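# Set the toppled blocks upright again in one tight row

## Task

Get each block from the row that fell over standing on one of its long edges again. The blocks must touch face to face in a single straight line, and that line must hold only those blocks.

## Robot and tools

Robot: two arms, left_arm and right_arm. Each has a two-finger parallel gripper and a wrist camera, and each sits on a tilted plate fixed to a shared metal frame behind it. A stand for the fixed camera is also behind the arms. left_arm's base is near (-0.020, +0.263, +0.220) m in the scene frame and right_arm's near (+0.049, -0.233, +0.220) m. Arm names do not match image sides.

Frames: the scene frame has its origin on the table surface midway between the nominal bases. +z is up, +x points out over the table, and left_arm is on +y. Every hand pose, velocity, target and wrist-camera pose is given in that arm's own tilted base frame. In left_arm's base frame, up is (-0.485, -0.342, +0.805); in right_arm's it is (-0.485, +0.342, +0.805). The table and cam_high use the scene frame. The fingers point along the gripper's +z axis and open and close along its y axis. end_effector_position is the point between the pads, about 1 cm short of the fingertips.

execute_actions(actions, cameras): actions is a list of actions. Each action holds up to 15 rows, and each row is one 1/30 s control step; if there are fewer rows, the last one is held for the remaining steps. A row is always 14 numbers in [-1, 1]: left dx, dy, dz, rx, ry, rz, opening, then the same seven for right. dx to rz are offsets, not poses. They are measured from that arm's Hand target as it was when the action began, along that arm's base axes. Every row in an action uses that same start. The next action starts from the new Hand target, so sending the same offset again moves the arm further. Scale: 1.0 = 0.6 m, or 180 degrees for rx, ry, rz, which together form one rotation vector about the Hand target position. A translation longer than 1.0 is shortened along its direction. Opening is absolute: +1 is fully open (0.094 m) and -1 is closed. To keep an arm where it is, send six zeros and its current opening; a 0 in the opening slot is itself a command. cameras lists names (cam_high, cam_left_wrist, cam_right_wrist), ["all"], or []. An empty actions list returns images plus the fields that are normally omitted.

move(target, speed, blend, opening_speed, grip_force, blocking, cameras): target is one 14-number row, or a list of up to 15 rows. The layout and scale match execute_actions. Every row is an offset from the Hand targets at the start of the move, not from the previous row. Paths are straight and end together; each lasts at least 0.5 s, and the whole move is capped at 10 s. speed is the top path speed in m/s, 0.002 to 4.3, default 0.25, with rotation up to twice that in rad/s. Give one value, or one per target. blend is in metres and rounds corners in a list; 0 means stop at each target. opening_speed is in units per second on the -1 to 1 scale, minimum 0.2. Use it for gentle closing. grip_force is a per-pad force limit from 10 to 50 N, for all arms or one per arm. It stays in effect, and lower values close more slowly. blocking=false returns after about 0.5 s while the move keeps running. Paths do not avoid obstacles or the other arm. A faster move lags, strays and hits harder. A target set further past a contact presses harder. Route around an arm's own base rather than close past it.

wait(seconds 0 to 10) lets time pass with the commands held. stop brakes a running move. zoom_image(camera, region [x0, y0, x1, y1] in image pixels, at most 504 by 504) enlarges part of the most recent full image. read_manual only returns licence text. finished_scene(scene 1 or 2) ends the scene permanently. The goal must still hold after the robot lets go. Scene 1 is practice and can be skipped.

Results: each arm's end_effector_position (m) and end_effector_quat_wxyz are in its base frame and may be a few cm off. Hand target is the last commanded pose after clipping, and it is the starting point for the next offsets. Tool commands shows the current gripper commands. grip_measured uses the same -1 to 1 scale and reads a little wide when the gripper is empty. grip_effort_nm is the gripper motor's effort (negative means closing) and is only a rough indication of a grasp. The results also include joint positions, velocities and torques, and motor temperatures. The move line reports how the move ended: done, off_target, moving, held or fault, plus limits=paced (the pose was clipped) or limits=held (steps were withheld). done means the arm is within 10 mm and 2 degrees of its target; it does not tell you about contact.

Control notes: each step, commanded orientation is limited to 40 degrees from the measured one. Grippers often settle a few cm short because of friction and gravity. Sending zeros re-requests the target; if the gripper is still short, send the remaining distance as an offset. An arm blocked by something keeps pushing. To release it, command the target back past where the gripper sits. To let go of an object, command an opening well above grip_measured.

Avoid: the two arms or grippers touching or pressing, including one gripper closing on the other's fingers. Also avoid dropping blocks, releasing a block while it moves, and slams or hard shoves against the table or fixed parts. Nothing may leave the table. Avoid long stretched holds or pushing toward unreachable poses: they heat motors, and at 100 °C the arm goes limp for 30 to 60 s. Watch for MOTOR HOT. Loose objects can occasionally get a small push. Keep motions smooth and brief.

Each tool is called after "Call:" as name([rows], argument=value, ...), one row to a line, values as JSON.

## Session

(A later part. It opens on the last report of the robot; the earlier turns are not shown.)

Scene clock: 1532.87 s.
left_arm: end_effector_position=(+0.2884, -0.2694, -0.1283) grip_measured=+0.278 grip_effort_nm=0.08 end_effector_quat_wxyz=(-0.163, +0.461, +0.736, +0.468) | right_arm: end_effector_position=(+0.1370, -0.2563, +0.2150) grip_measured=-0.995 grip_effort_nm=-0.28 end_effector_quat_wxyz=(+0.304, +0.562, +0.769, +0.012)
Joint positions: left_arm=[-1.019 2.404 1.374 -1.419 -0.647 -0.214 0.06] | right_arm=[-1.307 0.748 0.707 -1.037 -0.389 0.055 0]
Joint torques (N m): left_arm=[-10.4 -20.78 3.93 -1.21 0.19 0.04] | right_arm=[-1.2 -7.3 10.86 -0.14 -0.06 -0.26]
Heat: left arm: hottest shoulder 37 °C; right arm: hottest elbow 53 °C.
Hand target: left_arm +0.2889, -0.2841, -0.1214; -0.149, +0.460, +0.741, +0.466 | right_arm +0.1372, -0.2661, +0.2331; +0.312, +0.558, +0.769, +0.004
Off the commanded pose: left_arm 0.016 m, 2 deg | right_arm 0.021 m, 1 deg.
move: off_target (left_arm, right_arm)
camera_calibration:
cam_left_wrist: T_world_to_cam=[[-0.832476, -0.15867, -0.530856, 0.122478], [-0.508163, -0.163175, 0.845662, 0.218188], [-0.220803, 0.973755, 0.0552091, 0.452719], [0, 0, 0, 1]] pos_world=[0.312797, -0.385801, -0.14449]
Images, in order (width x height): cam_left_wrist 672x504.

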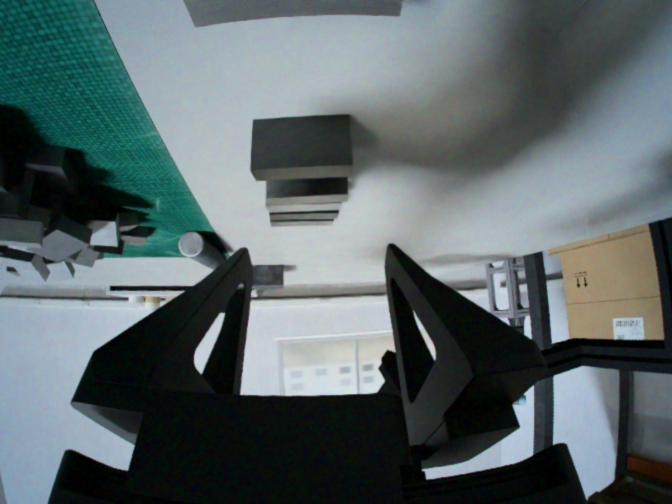

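Call:
move([
  [-0.0404,-0.0285,0.0671,0,0,0,0.28, 0,0,0,0,0,0,-1],
  [-0.1245,0.2283,0.1463,-0.3508,-0.061,-0.2369,0.28, 0,0,0,0,0,0,-1],
  [-0.0473,0.2827,0.0182,-0.3508,-0.061,-0.2369,0.28, 0,0,0,0,0,0,-1],
], speed=[0.1,0.15,0.1], blend=[0.02,0.02,0], cameras=["cam_left_wrist","cam_high"])

Scene clock: 1563.10 s.
left_arm: end_effector_position=(+0.2558, -0.1188, -0.1073) grip_measured=+0.278 grip_effort_nm=0.08 end_effector_quat_wxyz=(+0.345, +0.653, +0.670, +0.073) | right_arm: end_effector_position=(+0.1370, -0.2563, +0.2150) grip_measured=-0.995 grip_effort_nm=-0.28 end_effector_quat_wxyz=(+0.304, +0.562, +0.769, +0.012)
Joint positions: left_arm=[-0.345 2.038 0.113 1.063 0.143 1.146 0.06] | right_arm=[-1.307 0.748 0.707 -1.037 -0.389 0.055 0]
Joint torques (N m): left_arm=[-1.79 -7.41 -3.26 1.72 0.67 0.32] | right_arm=[-0.67 -7.59 10.78 -0.24 -0.01 -0.19]
Heat: left arm: hottest waist 37 °C; right arm: hottest elbow 53 °C.
Hand target: left_arm +0.2604, -0.1145, -0.1106; +0.345, +0.650, +0.672, +0.078 | right_arm +0.1372, -0.2661, +0.2331; +0.312, +0.558, +0.769, +0.004
Off the commanded pose: left_arm 0.007 m, 1 deg | right_arm 0.021 m, 1 deg.
move: off_target (right_arm)
camera_calibration:
cam_left_wrist: T_world_to_cam=[[-0.837509, -0.133443, -0.529879, 0.134732], [-0.294316, 0.927201, 0.231682, 0.217394], [0.460388, 0.349988, -0.815814, -0.0441243], [0, 0, 0, 1]] pos_world=[0.197136, -0.168146, -0.0149717]
Images, in order (width x height): cam_high 672x504, cam_left_wrist 672x504.

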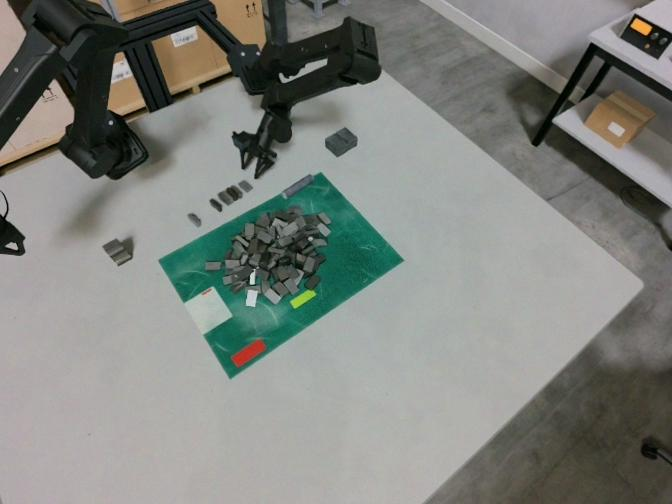

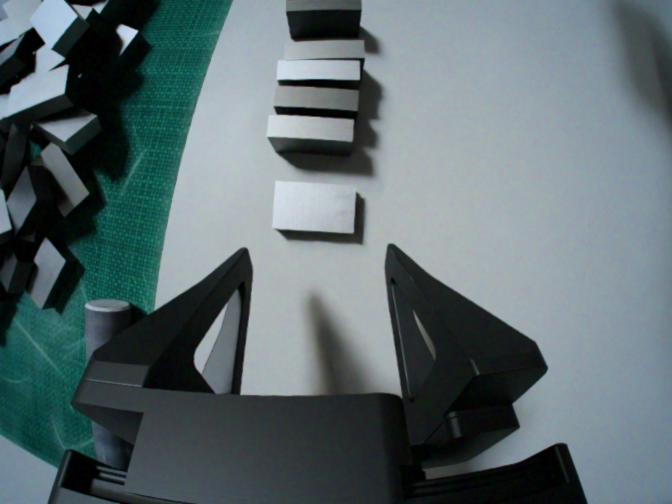

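Call:
move(target=[0.0343,-0.0118,-0.0402,0,0,0,0.28, 0,0,0,0,0,0,-1], speed=0.06, cameras=["cam_left_wrist"])

Scene clock: 1575.73 s.
left_arm: end_effector_position=(+0.2762, -0.1261, -0.1307) grip_measured=+0.278 grip_effort_nm=0.08 end_effector_quat_wxyz=(+0.345, +0.653, +0.670, +0.073) | right_arm: end_effector_position=(+0.1370, -0.2563, +0.2150) grip_measured=-0.995 grip_effort_nm=-0.28 end_effector_quat_wxyz=(+0.304, +0.562, +0.769, +0.012)
Joint positions: left_arm=[-0.345 2.149 0.194 1.094 0.143 1.146 0.06] | right_arm=[-1.307 0.748 0.707 -1.037 -0.389 0.055 0]
Joint torques (N m): left_arm=[-2.55 -8.47 -3.36 1.48 0.65 0.34] | right_arm=[-0.5 -7.71 10.74 -0.2 0.01 -0.23]
Heat: left arm: hottest shoulder 37 °C; right arm: hottest elbow 53 °C.
Hand target: left_arm +0.2811, -0.1216, -0.1346; +0.345, +0.650, +0.672, +0.078 | right_arm +0.1372, -0.2661, +0.2331; +0.312, +0.558, +0.769, +0.004
Off the commanded pose: left_arm 0.008 m, 1 deg | right_arm 0.021 m, 1 deg.
move: off_target (right_arm)
camera_calibration:
cam_left_wrist: T_world_to_cam=[[-0.837658, -0.132927, -0.529774, 0.138709], [-0.293941, 0.92721, 0.232121, 0.23553], [0.460356, 0.35016, -0.815757, -0.0699764], [0, 0, 0, 1]] pos_world=[0.217637, -0.175445, -0.0382712]
Images, in order (width x height): cam_left_wrist 672x504.

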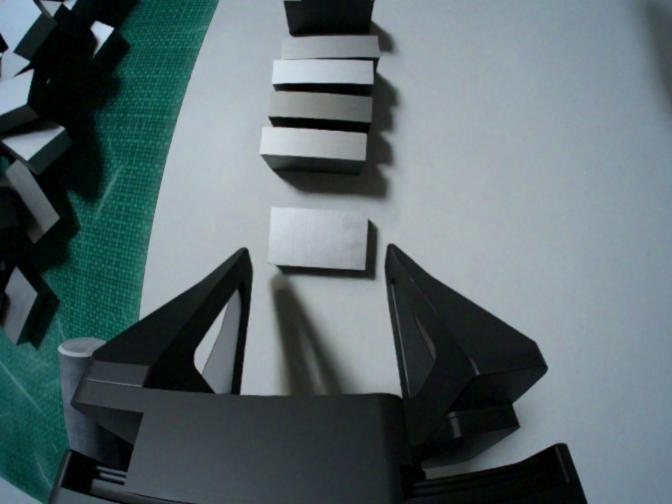

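Call:
move([
  [0.0147,-0.0052,-0.0205,0,0,0,0.28, 0,0,0,0,0,0,-1],
  [0.0147,-0.0052,-0.0205,0,0,0,-0.13, 0,0,0,0,0,0,-1],
], speed=0.04, opening_speed=0.5, cameras=["cam_left_wrist"])

Scene clock: 1584.80 s.
left_arm: end_effector_position=(+0.2846, -0.1295, -0.1425) grip_measured=-0.063 grip_effort_nm=-0.98 end_effector_quat_wxyz=(+0.345, +0.653, +0.670, +0.072) | right_arm: end_effector_position=(+0.1370, -0.2563, +0.2150) grip_measured=-0.995 grip_effort_nm=-0.28 end_effector_quat_wxyz=(+0.304, +0.562, +0.769, +0.012)
Joint positions: left_arm=[-0.345 2.2 0.231 1.107 0.145 1.146 0.044] | right_arm=[-1.307 0.748 0.707 -1.037 -0.389 0.055 0]
Joint torques (N m): left_arm=[-2.96 -8.64 -3.37 1.52 0.55 0.28] | right_arm=[-0.91 -7.77 10.89 -0.03 -0.06 -0.19]
Heat: left arm: hottest waist 36 °C; right arm: hottest elbow 54 °C.
Hand target: left_arm +0.2899, -0.1247, -0.1469; +0.345, +0.650, +0.672, +0.078 | right_arm +0.1372, -0.2661, +0.2331; +0.312, +0.558, +0.769, +0.004
Off the commanded pose: left_arm 0.008 m, 1 deg | right_arm 0.021 m, 1 deg.
move: off_target (right_arm)
camera_calibration:
cam_left_wrist: T_world_to_cam=[[-0.838273, -0.132584, -0.528885, 0.139362], [-0.292622, 0.927857, 0.2312, 0.243461], [0.460077, 0.348572, -0.816595, -0.0825308], [0, 0, 0, 1]] pos_world=[0.226036, -0.178652, -0.0499754]
Images, in order (width x height): cam_left_wrist 672x504.

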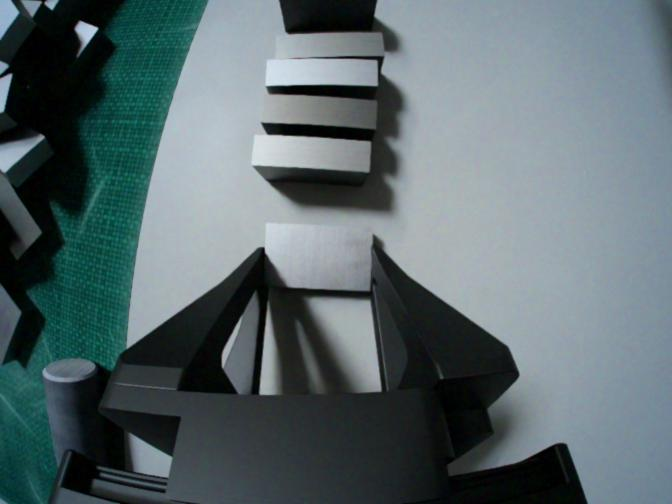

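Call:
move([
  [-0.0565,-0.0398,0.094,0,0,0,-0.13, 0,0,0,0,0,0,-1],
  [0.0438,-0.4063,0.0195,0.3462,0.0602,0.2338,-0.13, 0,0,0,0,0,0,-1],
], speed=0.18, blend=[0.03,0], cameras=["cam_left_wrist","cam_high"])

Scene clock: 1616.20 s.
left_arm: end_effector_position=(+0.3235, -0.3588, -0.1270) grip_measured=-0.065 grip_effort_nm=-1.06 end_effector_quat_wxyz=(-0.142, +0.461, +0.747, +0.457) | right_arm: end_effector_position=(+0.1370, -0.2563, +0.2150) grip_measured=-0.995 grip_effort_nm=-0.28 end_effector_quat_wxyz=(+0.304, +0.562, +0.769, +0.012)
Joint positions: left_arm=[-1.049 2.524 1.709 -1.594 -0.627 -0.229 0.044] | right_arm=[-1.307 0.748 0.707 -1.037 -0.389 0.055 0]
Joint torques (N m): left_arm=[-11.93 -19.96 5.78 -1.37 0.21 0.07] | right_arm=[-0.56 -7.53 10.81 -0.25 0 -0.21]
Heat: left arm: hottest waist 36 °C; right arm: hottest elbow 54 °C.
Hand target: left_arm +0.3163, -0.3685, -0.1352; -0.142, +0.464, +0.743, +0.461 | right_arm +0.1372, -0.2661, +0.2331; +0.312, +0.558, +0.769, +0.004
Off the commanded pose: left_arm 0.015 m, 1 deg | right_arm 0.021 m, 1 deg.
move: off_target (left_arm, right_arm)
camera_calibration:
cam_left_wrist: T_world_to_cam=[[-0.821476, -0.178052, -0.541733, 0.126341], [-0.527893, -0.121818, 0.840529, 0.240871], [-0.215651, 0.976452, 0.00607821, 0.540529], [0, 0, 0, 1]] pos_world=[0.347506, -0.475963, -0.137301]
Images, in order (width x height): cam_high 672x504, cam_left_wrist 672x504.

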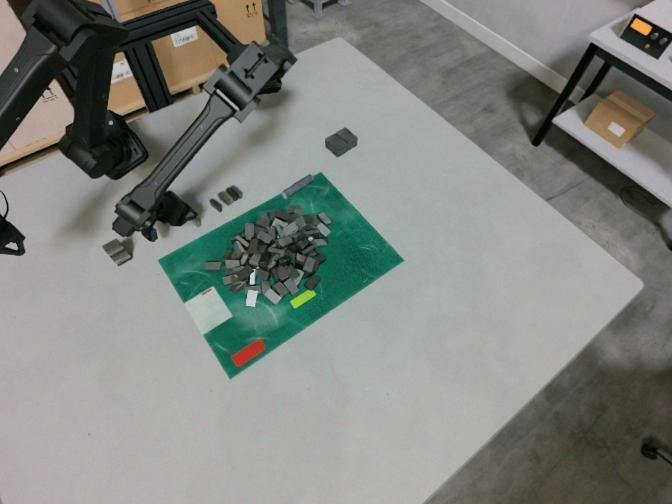

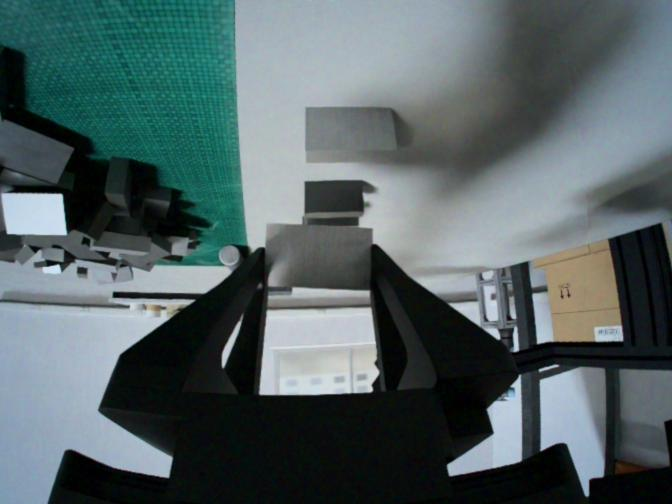

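Call:
move(target=[0.0293,-0.0135,-0.0398,0,0,0,-0.13, 0,0,0,0,0,0,-1], speed=0.08, cameras=["cam_left_wrist"])

Scene clock: 1631.57 s.
left_arm: end_effector_position=(+0.3330, -0.3733, -0.1523) grip_measured=-0.065 grip_effort_nm=-1.06 end_effector_quat_wxyz=(-0.138, +0.461, +0.747, +0.458) | right_arm: end_effector_position=(+0.1370, -0.2563, +0.2150) grip_measured=-0.995 grip_effort_nm=-0.28 end_effector_quat_wxyz=(+0.304, +0.562, +0.769, +0.012)
Joint positions: left_arm=[-1.049 2.604 1.803 -1.601 -0.634 -0.23 0.044] | right_arm=[-1.307 0.748 0.707 -1.037 -0.389 0.055 0]
Joint torques (N m): left_arm=[-11.58 -20.66 5.72 -1.16 -0.12 0.21] | right_arm=[-1.03 -7.36 10.73 -0.12 -0.03 -0.23]
Heat: left arm: hottest elbow 37 °C; right arm: hottest elbow 54 °C.
Hand target: left_arm +0.3338, -0.3765, -0.1592; -0.142, +0.464, +0.742, +0.462 | right_arm +0.1372, -0.2661, +0.2331; +0.312, +0.558, +0.769, +0.004
Off the commanded pose: left_arm 0.008 m, 1 deg | right_arm 0.021 m, 1 deg.
move: off_target (right_arm)
camera_calibration:
cam_left_wrist: T_world_to_cam=[[-0.817999, -0.176205, -0.547566, 0.116476], [-0.535057, -0.116376, 0.836762, 0.269246], [-0.211165, 0.97745, 0.000915473, 0.554927], [0, 0, 0, 1]] pos_world=[0.356521, -0.490556, -0.162025]
Images, in order (width x height): cam_left_wrist 672x504.

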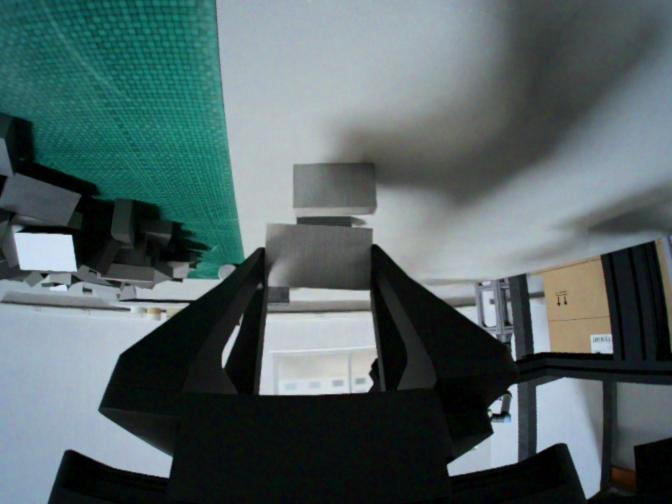

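Call:
move(target=[0.0257,0.0225,-0.0618,0,0,0,-0.13, 0,0,0,0,0,0,-1], speed=0.06, cameras=["cam_left_wrist"])

Scene clock: 1643.27 s.
left_arm: end_effector_position=(+0.3346, -0.3691, -0.1847) grip_measured=-0.065 grip_effort_nm=-1.06 end_effector_quat_wxyz=(-0.136, +0.471, +0.737, +0.465) | right_arm: end_effector_position=(+0.1370, -0.2563, +0.2150) grip_measured=-0.995 grip_effort_nm=-0.28 end_effector_quat_wxyz=(+0.304, +0.562, +0.769, +0.012)
Joint positions: left_arm=[-1.049 2.669 1.825 -1.563 -0.658 -0.214 0.044] | right_arm=[-1.307 0.748 0.707 -1.037 -0.389 0.055 0]
Joint torques (N m): left_arm=[-9.11 -20.78 5.33 -0.32 -0.19 0.3] | right_arm=[-0.56 -7.41 10.73 -0.1 0.02 -0.27]
Heat: left arm: hottest elbow 38 °C; right arm: hottest elbow 54 °C.
Hand target: left_arm +0.3492, -0.3630, -0.1963; -0.142, +0.464, +0.742, +0.462 | right_arm +0.1372, -0.2661, +0.2331; +0.312, +0.558, +0.769, +0.004
Off the commanded pose: left_arm 0.020 m, 1 deg | right_arm 0.021 m, 1 deg.
move: off_target (left_arm, right_arm)
camera_calibration:
cam_left_wrist: T_world_to_cam=[[-0.82318, -0.144735, -0.549024, 0.113827], [-0.536957, -0.115822, 0.835621, 0.298222], [-0.184533, 0.982668, 0.0176253, 0.54734], [0, 0, 0, 1]] pos_world=[0.354834, -0.486838, -0.196354]
Images, in order (width x height): cam_left_wrist 672x504.

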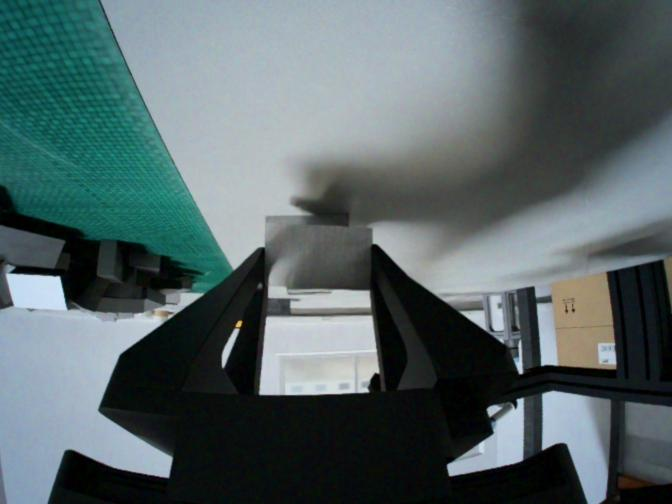

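Call:
move(target=[0.0162,0.0078,-0.0124,0,0,0,-0.13, 0,0,0,0,0,0,-1], speed=0.04, cameras=["cam_left_wrist"])

Call:
zoom_image(camera="cam_left_wrist", region=[230, 150, 410, 330])

Scene clock: 1651.37 s.
left_arm: end_effector_position=(+0.3449, -0.3652, -0.1907) grip_measured=-0.065 grip_effort_nm=-1.06 end_effector_quat_wxyz=(-0.135, +0.470, +0.738, +0.465) | right_arm: end_effector_position=(+0.1370, -0.2563, +0.2150) grip_measured=-0.995 grip_effort_nm=-0.28 end_effector_quat_wxyz=(+0.304, +0.562, +0.769, +0.012)
Joint positions: left_arm=[-1.03 2.682 1.837 -1.55 -0.671 -0.198 0.044] | right_arm=[-1.307 0.748 0.707 -1.037 -0.389 0.055 0]
Joint torques (N m): left_arm=[-8.94 -20.48 5.3 -0.28 -0.19 0.34] | right_arm=[-0.62 -6.95 10.8 -0.24 -0.06 -0.2]
Heat: left arm: hottest elbow 38 °C; right arm: hottest elbow 54 °C.
Hand target: left_arm +0.3589, -0.3584, -0.2036; -0.142, +0.464, +0.742, +0.462 | right_arm +0.1372, -0.2661, +0.2331; +0.312, +0.558, +0.769, +0.004
Off the commanded pose: left_arm 0.020 m, 1 deg | right_arm 0.021 m, 1 deg.
move: off_target (left_arm, right_arm)
camera_calibration:
cam_left_wrist: T_world_to_cam=[[-0.822303, -0.146934, -0.549753, 0.118366], [-0.53795, -0.114281, 0.835194, 0.310102], [-0.185545, 0.982522, 0.0149304, 0.545299], [0, 0, 0, 1]] pos_world=[0.365329, -0.482937, -0.202065]
Images, in order (width x height): cam_left_wrist 672x504.

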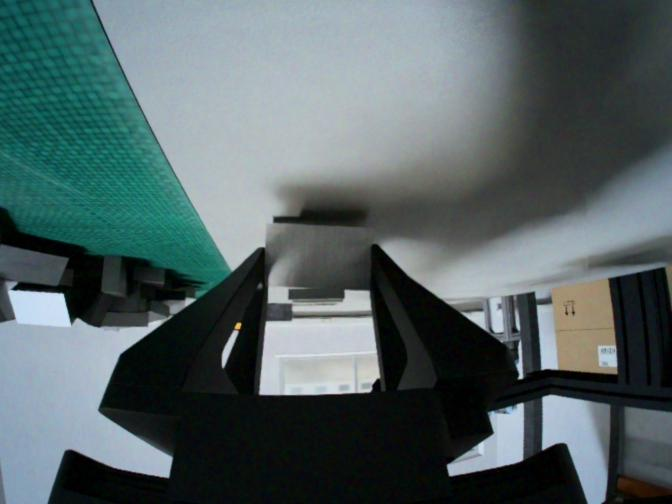

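Scaled by 2.800 from the camera's 672x504 image, which has a finer 960x720 frame.

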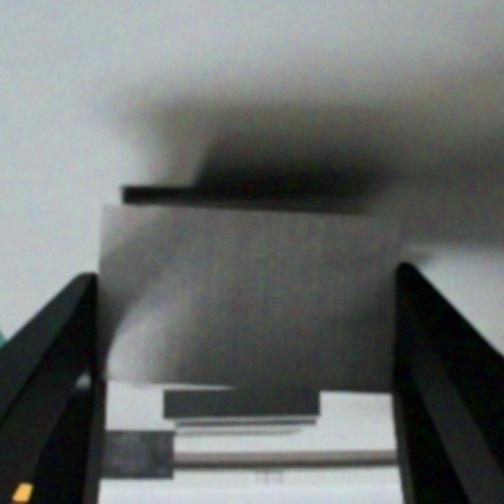

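Call:
move(target=[0.004,0.0029,-0.0067,0,0,0,-0.13, 0,0,0,0,0,0,-1], speed=0.03, cameras=["cam_left_wrist"])

Call:
zoom_image(camera="cam_left_wrist", region=[230, 150, 410, 330])

Scene clock: 1659.60 s.
left_arm: end_effector_position=(+0.3461, -0.3660, -0.1920) grip_measured=-0.065 grip_effort_nm=-1.07 end_effector_quat_wxyz=(-0.133, +0.471, +0.738, +0.464) | right_arm: end_effector_position=(+0.1370, -0.2563, +0.2150) grip_measured=-0.995 grip_effort_nm=-0.28 end_effector_quat_wxyz=(+0.304, +0.562, +0.769, +0.012)
Joint positions: left_arm=[-1.03 2.684 1.84 -1.545 -0.675 -0.195 0.044] | right_arm=[-1.307 0.748 0.707 -1.037 -0.389 0.055 0]
Joint torques (N m): left_arm=[-8.7 -20.25 5.48 -0.13 -0.2 0.37] | right_arm=[-0.56 -8.06 10.7 -0.2 0.02 -0.21]
Heat: left arm: hottest elbow 39 °C; right arm: hottest elbow 54 °C.
Hand target: left_arm +0.3613, -0.3567, -0.2077; -0.142, +0.464, +0.742, +0.462 | right_arm +0.1372, -0.2661, +0.2331; +0.312, +0.558, +0.769, +0.004
Off the commanded pose: left_arm 0.024 m, 1 deg | right_arm 0.021 m, 1 deg.
move: off_target (left_arm, right_arm)
camera_calibration:
cam_left_wrist: T_world_to_cam=[[-0.82173, -0.145105, -0.551094, 0.118765], [-0.540089, -0.110265, 0.834353, 0.31385], [-0.181835, 0.983253, 0.0122383, 0.544694], [0, 0, 0, 1]] pos_world=[0.366144, -0.483732, -0.203077]
Images, in order (width x height): cam_left_wrist 672x504.

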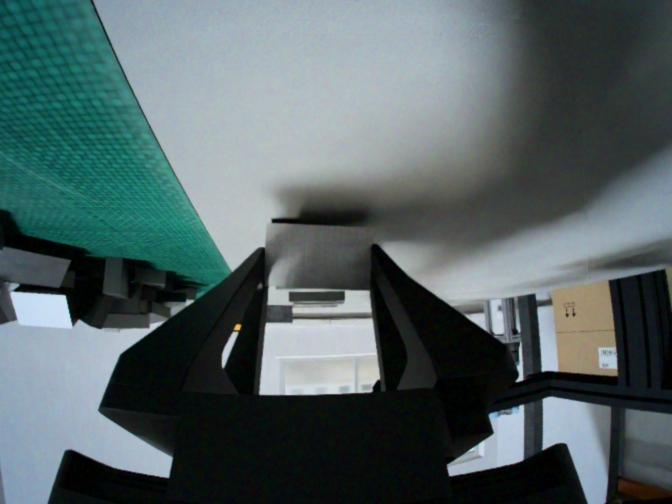

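Scaled by 2.800 from the camera's 672x504 image, which has a finer 960x720 frame.

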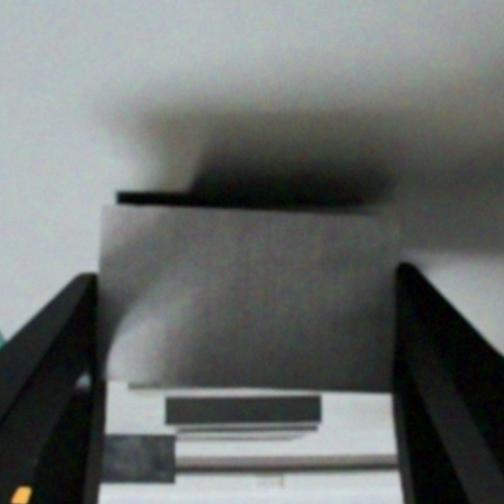

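Call:
move([
  [0,0,0,0,0,0,0.28, 0,0,0,0,0,0,-1],
  [-0.06,-0.06,0.0872,0,0,0,0.28, 0,0,0,0,0,0,-1],
  [-0.0976,-0.12,0.1372,-0.1497,-0.026,-0.1012,0.28, 0,0,0,0,0,0,-1],
], speed=0.08, opening_speed=0.4, blend=[0,0.02,0], cameras=["cam_left_wrist","cam_high"])

Call:
zoom_image(camera="cam_left_wrist", region=[200, 100, 440, 330])

Scene clock: 1672.40 s.
left_arm: end_effector_position=(+0.3116, -0.4225, -0.1288) grip_measured=+0.278 grip_effort_nm=0.08 end_effector_quat_wxyz=(+0.069, +0.564, +0.759, +0.316) | right_arm: end_effector_position=(+0.1370, -0.2563, +0.2150) grip_measured=-0.995 grip_effort_nm=-0.28 end_effector_quat_wxyz=(+0.304, +0.562, +0.769, +0.012)
Joint positions: left_arm=[-1.131 2.27 1.385 -0.895 -0.629 0.079 0.06] | right_arm=[-1.307 0.748 0.707 -1.037 -0.389 0.055 0]
Joint torques (N m): left_arm=[-11.11 -21.66 3.51 0.96 0.1 0.33] | right_arm=[-0.44 -7.18 10.88 -0.09 -0.01 -0.2]
Heat: left arm: hottest shoulder 38 °C; right arm: hottest elbow 54 °C.
Hand target: left_arm +0.3028, -0.4288, -0.1252; +0.074, +0.576, +0.752, +0.311 | right_arm +0.1372, -0.2661, +0.2331; +0.312, +0.558, +0.769, +0.004
Off the commanded pose: left_arm 0.011 m, 2 deg | right_arm 0.021 m, 1 deg.
move: off_target (left_arm, right_arm)
camera_calibration:
cam_left_wrist: T_world_to_cam=[[-0.822374, -0.176284, -0.540948, 0.105298], [-0.561278, 0.406955, 0.720663, 0.446674], [0.0930999, 0.896276, -0.433614, 0.413474], [0, 0, 0, 1]] pos_world=[0.298808, -0.533801, -0.0856522]
Images, in order (width x height): cam_high 672x504, cam_left_wrist 672x504.

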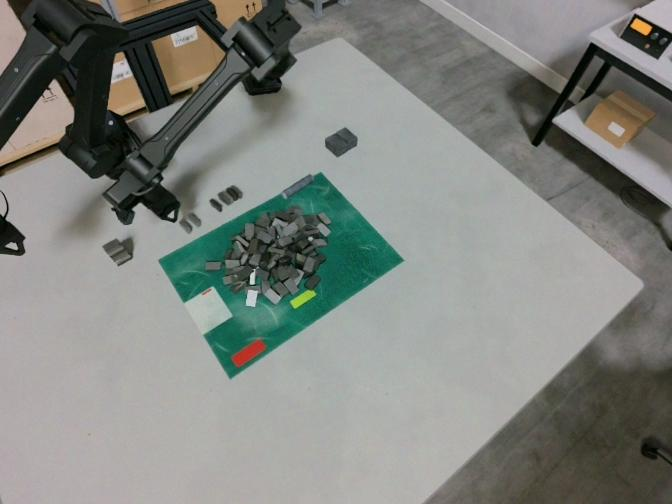

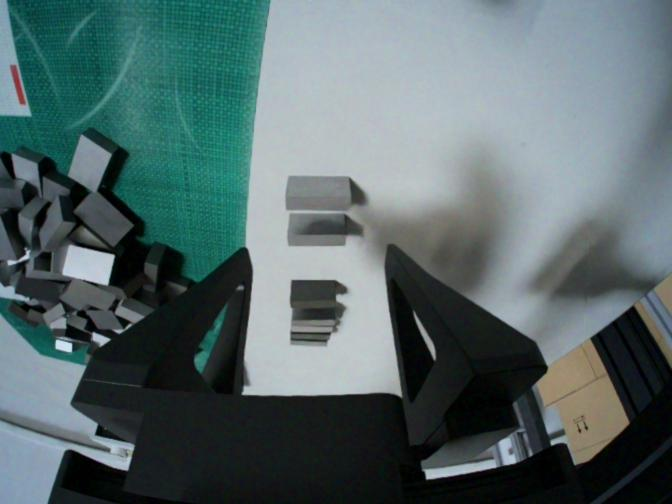

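Scaled by 2.100 from the camera's 672x504 image, which has a finer 960x720 frame.

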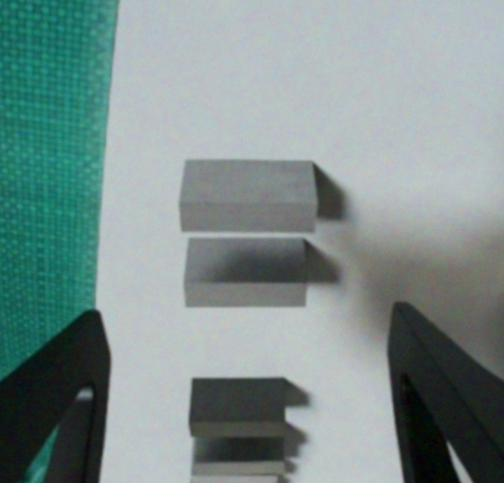

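Call:
move(target=[0.0562,0.1067,-0.0927,-0.0137,-0.0024,-0.0092,0.28, 0,0,0,0,0,0,-1], speed=0.12, cameras=["cam_left_wrist"])

Scene clock: 1727.83 s.
left_arm: end_effector_position=(+0.3298, -0.3802, -0.1720) grip_measured=+0.278 grip_effort_nm=0.08 end_effector_quat_wxyz=(+0.105, +0.587, +0.748, +0.292) | right_arm: end_effector_position=(+0.1370, -0.2563, +0.2150) grip_measured=-0.995 grip_effort_nm=-0.28 end_effector_quat_wxyz=(+0.304, +0.562, +0.769, +0.012)
Joint positions: left_arm=[-1.06 2.267 1.198 -0.536 -0.63 0.259 0.06] | right_arm=[-1.307 0.748 0.707 -1.037 -0.389 0.055 0]
Joint torques (N m): left_arm=[-7.12 -18.2 2.62 1.18 -0.07 0.26] | right_arm=[-1.32 -7.06 10.76 -0.08 -0.05 -0.21]
Motor temperatures (°C): left_arm=[38 41 37 29 28 27 33] | right_arm=[31 29 55 30 29 29 27]
Heat: left arm: hottest shoulder 41 °C; right arm: hottest elbow 55 °C.
Hand target: left_arm +0.3364, -0.3646, -0.1810; +0.094, +0.584, +0.750, +0.296 | right_arm +0.1372, -0.2661, +0.2331; +0.312, +0.558, +0.769, +0.004
Off the commanded pose: left_arm 0.019 m, 2 deg | right_arm 0.021 m, 1 deg.
move: off_target (left_arm, right_arm)
camera_calibration:
cam_left_wrist: T_world_to_cam=[[-0.826141, -0.15206, -0.542558, 0.114626], [-0.538672, 0.495615, 0.681321, 0.4904], [0.165298, 0.855128, -0.491359, 0.305697], [0, 0, 0, 1]] pos_world=[0.308331, -0.48703, -0.121722]
Images, in order (width x height): cam_left_wrist 672x504.

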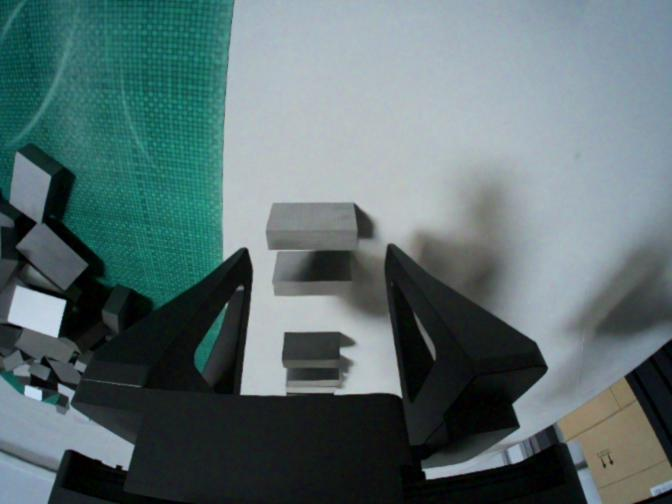

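Call:
move(target=[0.0347,0.0325,-0.046,0,0,0,0.28, 0,0,0,0,0,0,-1], speed=0.06, cameras=["cam_left_wrist"])

Scene clock: 1742.03 s.
left_arm: end_effector_position=(+0.3514, -0.3651, -0.1933) grip_measured=+0.278 grip_effort_nm=0.08 end_effector_quat_wxyz=(+0.111, +0.587, +0.748, +0.289) | right_arm: end_effector_position=(+0.1370, -0.2563, +0.2150) grip_measured=-0.995 grip_effort_nm=-0.28 end_effector_quat_wxyz=(+0.304, +0.562, +0.769, +0.012)
Joint positions: left_arm=[-1.007 2.308 1.187 -0.432 -0.63 0.33 0.06] | right_arm=[-1.307 0.748 0.707 -1.037 -0.389 0.055 0]
Joint torques (N m): left_arm=[-7.3 -16.73 2.41 1.29 -0.13 0.34] | right_arm=[-1.2 -7.53 10.69 -0.08 -0.03 -0.21]
Motor temperatures (°C): left_arm=[38 40 37 29 28 27 33] | right_arm=[31 29 55 30 29 29 27]
Heat: left arm: hottest shoulder 40 °C; right arm: hottest elbow 55 °C.
Hand target: left_arm +0.3573, -0.3451, -0.2086; +0.094, +0.584, +0.750, +0.296 | right_arm +0.1372, -0.2661, +0.2331; +0.312, +0.558, +0.769, +0.004
Off the commanded pose: left_arm 0.026 m, 2 deg | right_arm 0.021 m, 1 deg.
move: off_target (left_arm, right_arm)
camera_calibration:
cam_left_wrist: T_world_to_cam=[[-0.823903, -0.154196, -0.54535, 0.12104], [-0.54029, 0.5042, 0.673698, 0.511196], [0.171084, 0.849709, -0.498723, 0.273349], [0, 0, 0, 1]] pos_world=[0.329154, -0.471348, -0.142057]
Images, in order (width x height): cam_left_wrist 672x504.

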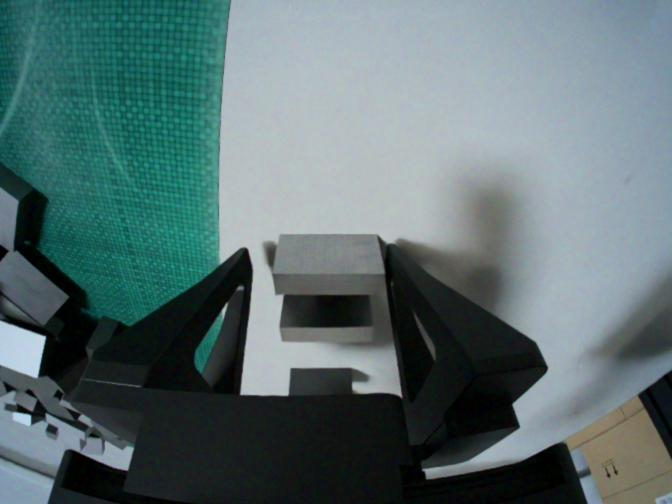

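Call:
move([
  [0.0018,0.0042,-0.0157,0,0,0,0.28, 0,0,0,0,0,0,-1],
  [0.0018,0.0042,-0.0157,0,0,0,-0.13, 0,0,0,0,0,0,-1],
], speed=0.04, opening_speed=0.5, cameras=["cam_left_wrist"])

Scene clock: 1752.87 s.
left_arm: end_effector_position=(+0.3517, -0.3624, -0.2026) grip_measured=-0.067 grip_effort_nm=-1.00 end_effector_quat_wxyz=(+0.110, +0.588, +0.747, +0.290) | right_arm: end_effector_position=(+0.1370, -0.2563, +0.2150) grip_measured=-0.995 grip_effort_nm=-0.28 end_effector_quat_wxyz=(+0.304, +0.562, +0.769, +0.012)
Joint positions: left_arm=[-1.004 2.328 1.187 -0.41 -0.63 0.337 0.044] | right_arm=[-1.307 0.748 0.707 -1.037 -0.389 0.055 0]
Joint torques (N m): left_arm=[-7 -16.73 2.47 1.1 -0.12 0.32] | right_arm=[-0.32 -7.88 10.86 -0.08 -0.04 -0.2]
Motor temperatures (°C): left_arm=[38 39 36 29 28 27 33] | right_arm=[31 29 55 30 29 29 27]
Heat: left arm: hottest shoulder 39 °C; right arm: hottest elbow 55 °C.
Hand target: left_arm +0.3584, -0.3427, -0.2179; +0.094, +0.584, +0.750, +0.296 | right_arm +0.1372, -0.2661, +0.2331; +0.312, +0.558, +0.769, +0.004
Off the commanded pose: left_arm 0.026 m, 2 deg | right_arm 0.021 m, 1 deg.
move: off_target (left_arm, right_arm); target 2's new opening was sent with left_arm's hand 0.026 m and 2 deg from that target
camera_calibration:
cam_left_wrist: T_world_to_cam=[[-0.824822, -0.151297, -0.544773, 0.118102], [-0.538408, 0.504298, 0.67513, 0.515982], [0.172583, 0.850172, -0.497415, 0.266306], [0, 0, 0, 1]] pos_world=[0.329262, -0.468746, -0.151551]
Images, in order (width x height): cam_left_wrist 672x504.

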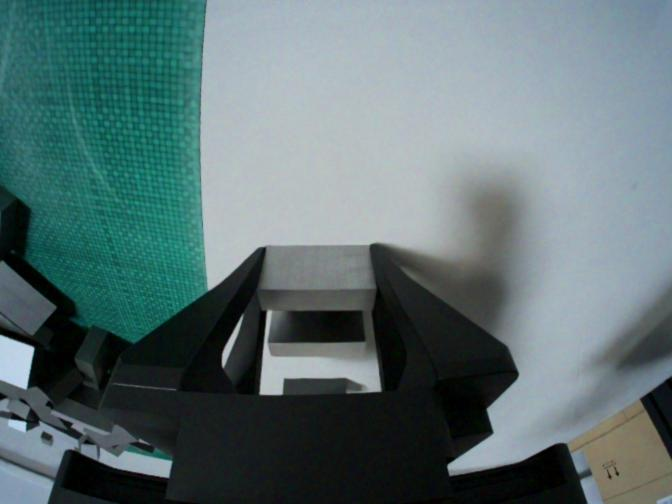

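Call:
move([
  [-0.0032,-0.0023,0.0054,0,0,0,-0.13, 0,0,0,0,0,0,-1],
  [-0.0615,0.1735,0.0553,0,0,0,-0.13, 0,0,0,0,0,0,-1],
], speed=0.06, blend=[0.003,0], cameras=["cam_left_wrist","cam_high"])

Call:
zoom_image(camera="cam_left_wrist", region=[230, 200, 410, 400])

Scene clock: 1770.90 s.
left_arm: end_effector_position=(+0.3173, -0.2625, -0.1823) grip_measured=-0.068 grip_effort_nm=-1.06 end_effector_quat_wxyz=(+0.112, +0.590, +0.745, +0.289) | right_arm: end_effector_position=(+0.1370, -0.2563, +0.2150) grip_measured=-0.995 grip_effort_nm=-0.28 end_effector_quat_wxyz=(+0.304, +0.562, +0.769, +0.012)
Joint positions: left_arm=[-0.94 2.176 0.844 -0.167 -0.626 0.423 0.044] | right_arm=[-1.307 0.748 0.707 -1.037 -0.389 0.055 0]
Joint torques (N m): left_arm=[-4.89 -15.15 0.13 0.69 -0.19 0.36] | right_arm=[-1.14 -7.24 10.77 -0.32 -0.05 -0.22]
Motor temperatures (°C): left_arm=[37 38 36 29 28 27 34] | right_arm=[31 29 55 30 29 29 27]
Heat: left arm: hottest shoulder 38 °C; right arm: hottest elbow 55 °C.
Hand target: left_arm +0.3215, -0.2387, -0.1847; +0.094, +0.584, +0.750, +0.296 | right_arm +0.1372, -0.2661, +0.2331; +0.312, +0.558, +0.769, +0.004
Off the commanded pose: left_arm 0.024 m, 2 deg | right_arm 0.021 m, 1 deg.
move: off_target (left_arm, right_arm); blend cut to 0.0015 m at target 1
camera_calibration:
cam_left_wrist: T_world_to_cam=[[-0.825467, -0.147093, -0.544948, 0.117211], [-0.53562, 0.508731, 0.67402, 0.433402], [0.178088, 0.848267, -0.498727, 0.194878], [0, 0, 0, 1]] pos_world=[0.294187, -0.368553, -0.131057]
Images, in order (width x height): cam_high 672x504, cam_left_wrist 672x504.

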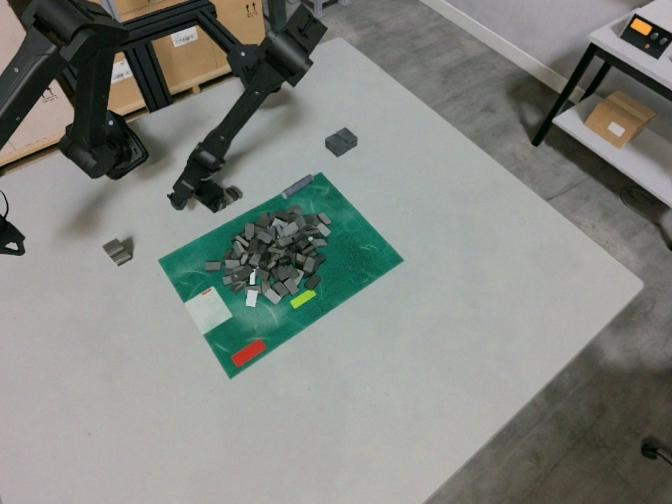

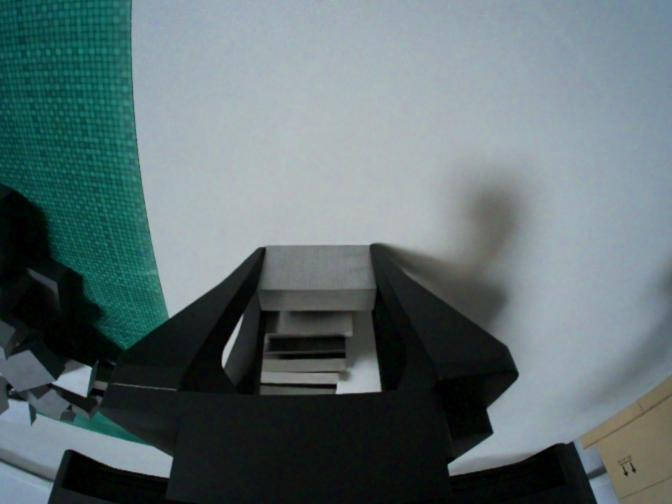

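Scaled by 2.520 from the camera's 672x504 image, which has a finer 960x720 frame.

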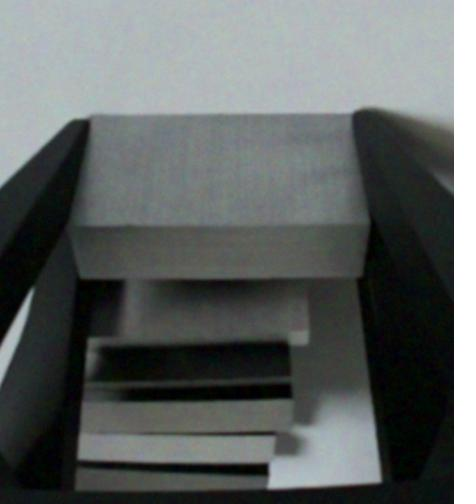

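Call:
move([
  [-0.0056,-0.004,0.0094,0,0,0,-0.13, 0,0,0,0,0,0,-1],
  [0.0053,-0.0021,0.0167,0,0,0,-0.13, 0,0,0,0,0,0,-1],
], speed=0.04, cameras=["cam_left_wrist"])

Call:
zoom_image(camera="cam_left_wrist", region=[230, 200, 410, 400])

Scene clock: 1806.07 s.
left_arm: end_effector_position=(+0.3199, -0.2569, -0.1782) grip_measured=-0.068 grip_effort_nm=-1.06 end_effector_quat_wxyz=(+0.108, +0.590, +0.746, +0.290) | right_arm: end_effector_position=(+0.1370, -0.2563, +0.2150) grip_measured=-0.995 grip_effort_nm=-0.28 end_effector_quat_wxyz=(+0.304, +0.562, +0.769, +0.012)
Joint positions: left_arm=[-0.926 2.163 0.837 -0.174 -0.626 0.435 0.044] | right_arm=[-1.307 0.748 0.707 -1.037 -0.389 0.055 0]
Joint torques (N m): left_arm=[-5.19 -16.56 0.57 -0.08 -0.23 0.3] | right_arm=[-0.85 -7.18 10.59 -0.18 -0.02 -0.22]
Motor temperatures (°C): left_arm=[36 39 35 29 28 27 35] | right_arm=[31 29 55 30 29 29 27]
Heat: left arm: hottest shoulder 39 °C; right arm: hottest elbow 55 °C.
Hand target: left_arm +0.3246, -0.2397, -0.1748; +0.093, +0.584, +0.750, +0.296 | right_arm +0.1372, -0.2661, +0.2331; +0.312, +0.558, +0.769, +0.004
Off the commanded pose: left_arm 0.018 m, 2 deg | right_arm 0.021 m, 1 deg.
move: off_target (left_arm, right_arm)
camera_calibration:
cam_left_wrist: T_world_to_cam=[[-0.827009, -0.147578, -0.542472, 0.123321], [-0.535136, 0.502371, 0.679156, 0.428368], [0.172294, 0.851965, -0.49444, 0.195361], [0, 0, 0, 1]] pos_world=[0.297563, -0.36344, -0.127436]
Images, in order (width x height): cam_left_wrist 672x504.

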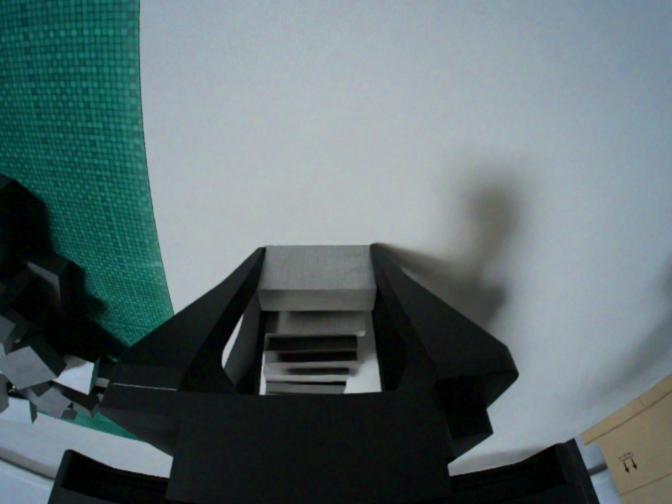

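Scaled by 2.520 from the camera's 672x504 image, which has a finer 960x720 frame.

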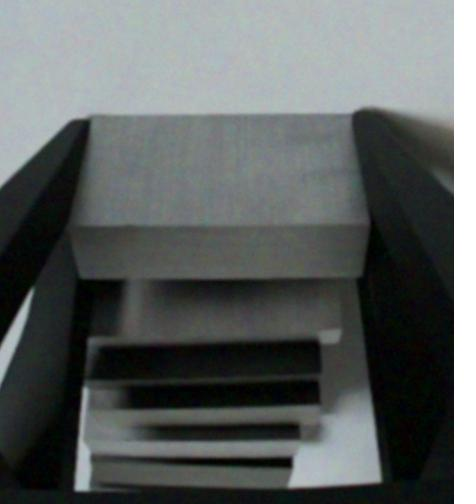

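Call:
move(target=[-0.0133,0.0287,0.0121,0,0,0,-0.13, 0,0,0,0,0,0,-1], speed=0.04, cameras=["cam_left_wrist"])

Call:
zoom_image(camera="cam_left_wrist", region=[230, 200, 410, 400])

Scene clock: 1821.93 s.
left_arm: end_effector_position=(+0.3132, -0.2400, -0.1703) grip_measured=-0.068 grip_effort_nm=-1.06 end_effector_quat_wxyz=(+0.104, +0.591, +0.745, +0.291) | right_arm: end_effector_position=(+0.1370, -0.2563, +0.2150) grip_measured=-0.995 grip_effort_nm=-0.28 end_effector_quat_wxyz=(+0.304, +0.562, +0.769, +0.012)
Joint positions: left_arm=[-0.914 2.127 0.785 -0.156 -0.626 0.45 0.044] | right_arm=[-1.307 0.748 0.707 -1.037 -0.389 0.055 0]
Joint torques (N m): left_arm=[-5.3 -15.97 0.08 0.62 -0.18 0.29] | right_arm=[-1.26 -7.82 10.78 -0.29 -0.02 -0.19]
Motor temperatures (°C): left_arm=[36 39 35 29 28 27 35] | right_arm=[31 29 55 30 29 29 27]
Heat: left arm: hottest shoulder 39 °C; right arm: hottest elbow 55 °C.
Hand target: left_arm +0.3167, -0.2227, -0.1675; +0.094, +0.584, +0.750, +0.296 | right_arm +0.1372, -0.2661, +0.2331; +0.312, +0.558, +0.769, +0.004
Off the commanded pose: left_arm 0.018 m, 2 deg | right_arm 0.021 m, 1 deg.
move: off_target (left_arm, right_arm)
camera_calibration:
cam_left_wrist: T_world_to_cam=[[-0.829405, -0.143791, -0.539826, 0.126639], [-0.532187, 0.497244, 0.685219, 0.409724], [0.169896, 0.855612, -0.48894, 0.188526], [0, 0, 0, 1]] pos_world=[0.291055, -0.346828, -0.12021]
Images, in order (width x height): cam_left_wrist 672x504.

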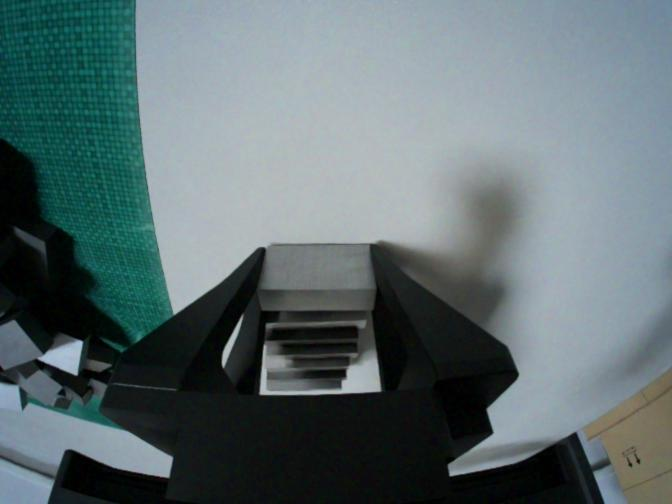

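Scaled by 2.520 from the camera's 672x504 image, which has a finer 960x720 frame.

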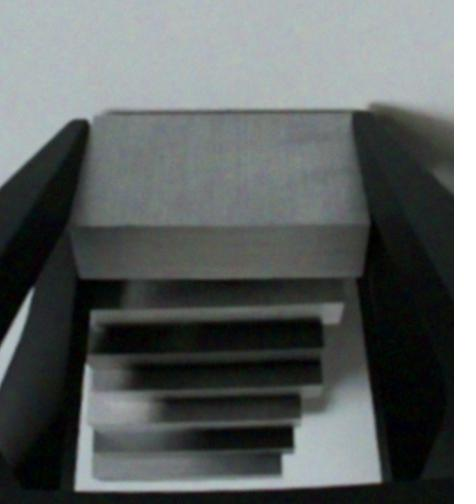

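Call:
move([
  [0.0048,0.0034,-0.0081,0,0,0,-0.13, 0,0,0,0,0,0,-1],
  [0.0048,0.0034,-0.0081,0,0,0,0.4, 0,0,0,0,0,0,-1],
], speed=0.03, opening_speed=0.5, cameras=["cam_left_wrist"])

Call:
zoom_image(camera="cam_left_wrist", region=[230, 200, 410, 400])

Scene clock: 1882.30 s.
left_arm: end_effector_position=(+0.3157, -0.2339, -0.1709) grip_measured=+0.397 grip_effort_nm=0.08 end_effector_quat_wxyz=(+0.102, +0.589, +0.746, +0.292) | right_arm: end_effector_position=(+0.1370, -0.2563, +0.2150) grip_measured=-0.995 grip_effort_nm=-0.28 end_effector_quat_wxyz=(+0.304, +0.562, +0.769, +0.012)
Joint positions: left_arm=[-0.899 2.127 0.777 -0.143 -0.625 0.463 0.066] | right_arm=[-1.307 0.748 0.707 -1.037 -0.389 0.055 0]
Joint torques (N m): left_arm=[-5.13 -15.21 0.62 0.83 -0.17 0.31] | right_arm=[-0.85 -7.41 10.71 -0.13 -0.07 -0.21]
Motor temperatures (°C): left_arm=[35 37 34 29 28 27 36] | right_arm=[31 29 56 30 29 29 27]
Heat: left arm: hottest shoulder 37 °C; right arm: hottest elbow 56 °C.
Hand target: left_arm +0.3195, -0.2206, -0.1723; +0.094, +0.584, +0.750, +0.296 | right_arm +0.1372, -0.2661, +0.2331; +0.312, +0.558, +0.769, +0.004
Off the commanded pose: left_arm 0.014 m, 1 deg | right_arm 0.021 m, 1 deg.
move: off_target (left_arm, right_arm); target 2's new opening was sent with left_arm's hand 0.018 m and 2 deg from that target
camera_calibration:
cam_left_wrist: T_world_to_cam=[[-0.829264, -0.146477, -0.53932, 0.128666], [-0.533756, 0.493562, 0.686659, 0.408419], [0.165608, 0.857287, -0.487476, 0.184523], [0, 0, 0, 1]] pos_world=[0.294136, -0.340923, -0.121103]
Images, in order (width x height): cam_left_wrist 672x504.

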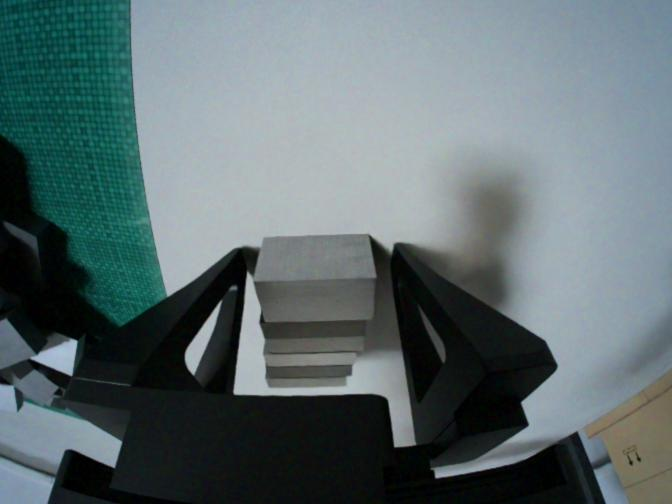

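Scaled by 2.520 from the camera's 672x504 image, which has a finer 960x720 frame.

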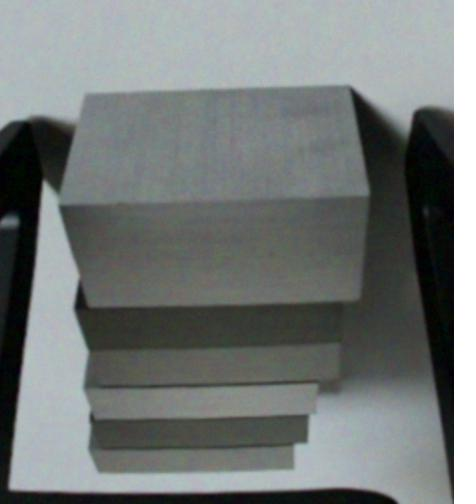

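Call:
move([
  [-0.0484,-0.0342,0.0805,0,0,0,0.4, 0,0,0,0,0,0,-1],
  [-0.048,0.0463,0.0593,-0.1959,-0.034,-0.1323,0.75, 0,0,0,0,0,0,-1],
], speed=0.1, blend=[0.02,0], cameras=["cam_left_wrist"])

Scene clock: 1912.97 s.
left_arm: end_effector_position=(+0.2971, -0.2074, -0.1296) grip_measured=+0.747 grip_effort_nm=0.08 end_effector_quat_wxyz=(+0.375, +0.652, +0.657, +0.058) | right_arm: end_effector_position=(+0.1370, -0.2563, +0.2150) grip_measured=-0.995 grip_effort_nm=-0.28 end_effector_quat_wxyz=(+0.304, +0.562, +0.769, +0.012)
Joint positions: left_arm=[-0.599 2.118 0.313 1.013 0.02 0.956 0.082] | right_arm=[-1.307 0.748 0.707 -1.037 -0.389 0.055 0]
Joint torques (N m): left_arm=[-3.19 -9.29 -3.49 1.87 0.66 0.31] | right_arm=[-0.73 -7.36 10.89 -0.34 -0.02 -0.17]
Motor temperatures (°C): left_arm=[35 36 34 29 28 27 34] | right_arm=[31 29 56 30 29 29 27]
Heat: left arm: hottest shoulder 36 °C; right arm: hottest elbow 56 °C.
Hand target: left_arm +0.2906, -0.1927, -0.1368; +0.362, +0.652, +0.663, +0.062 | right_arm +0.1372, -0.2661, +0.2331; +0.312, +0.558, +0.769, +0.004
Off the commanded pose: left_arm 0.017 m, 2 deg | right_arm 0.021 m, 1 deg.
move: off_target (left_arm, right_arm); target 2's new opening was sent with left_arm's hand 0.018 m and 2 deg from that target
camera_calibration:
cam_left_wrist: T_world_to_cam=[[-0.825201, -0.138576, -0.547577, 0.13866], [-0.271158, 0.947614, 0.168823, 0.306055], [0.495497, 0.287793, -0.819548, -0.0740395], [0, 0, 0, 1]] pos_world=[0.234098, -0.249499, -0.036421]
Images, in order (width x height): cam_left_wrist 672x504.

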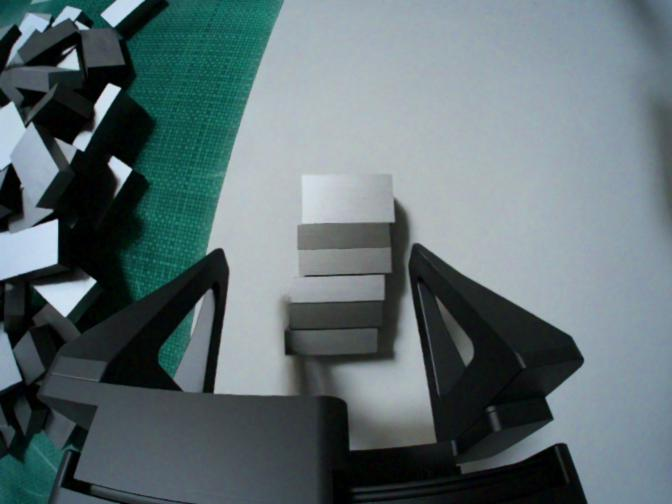

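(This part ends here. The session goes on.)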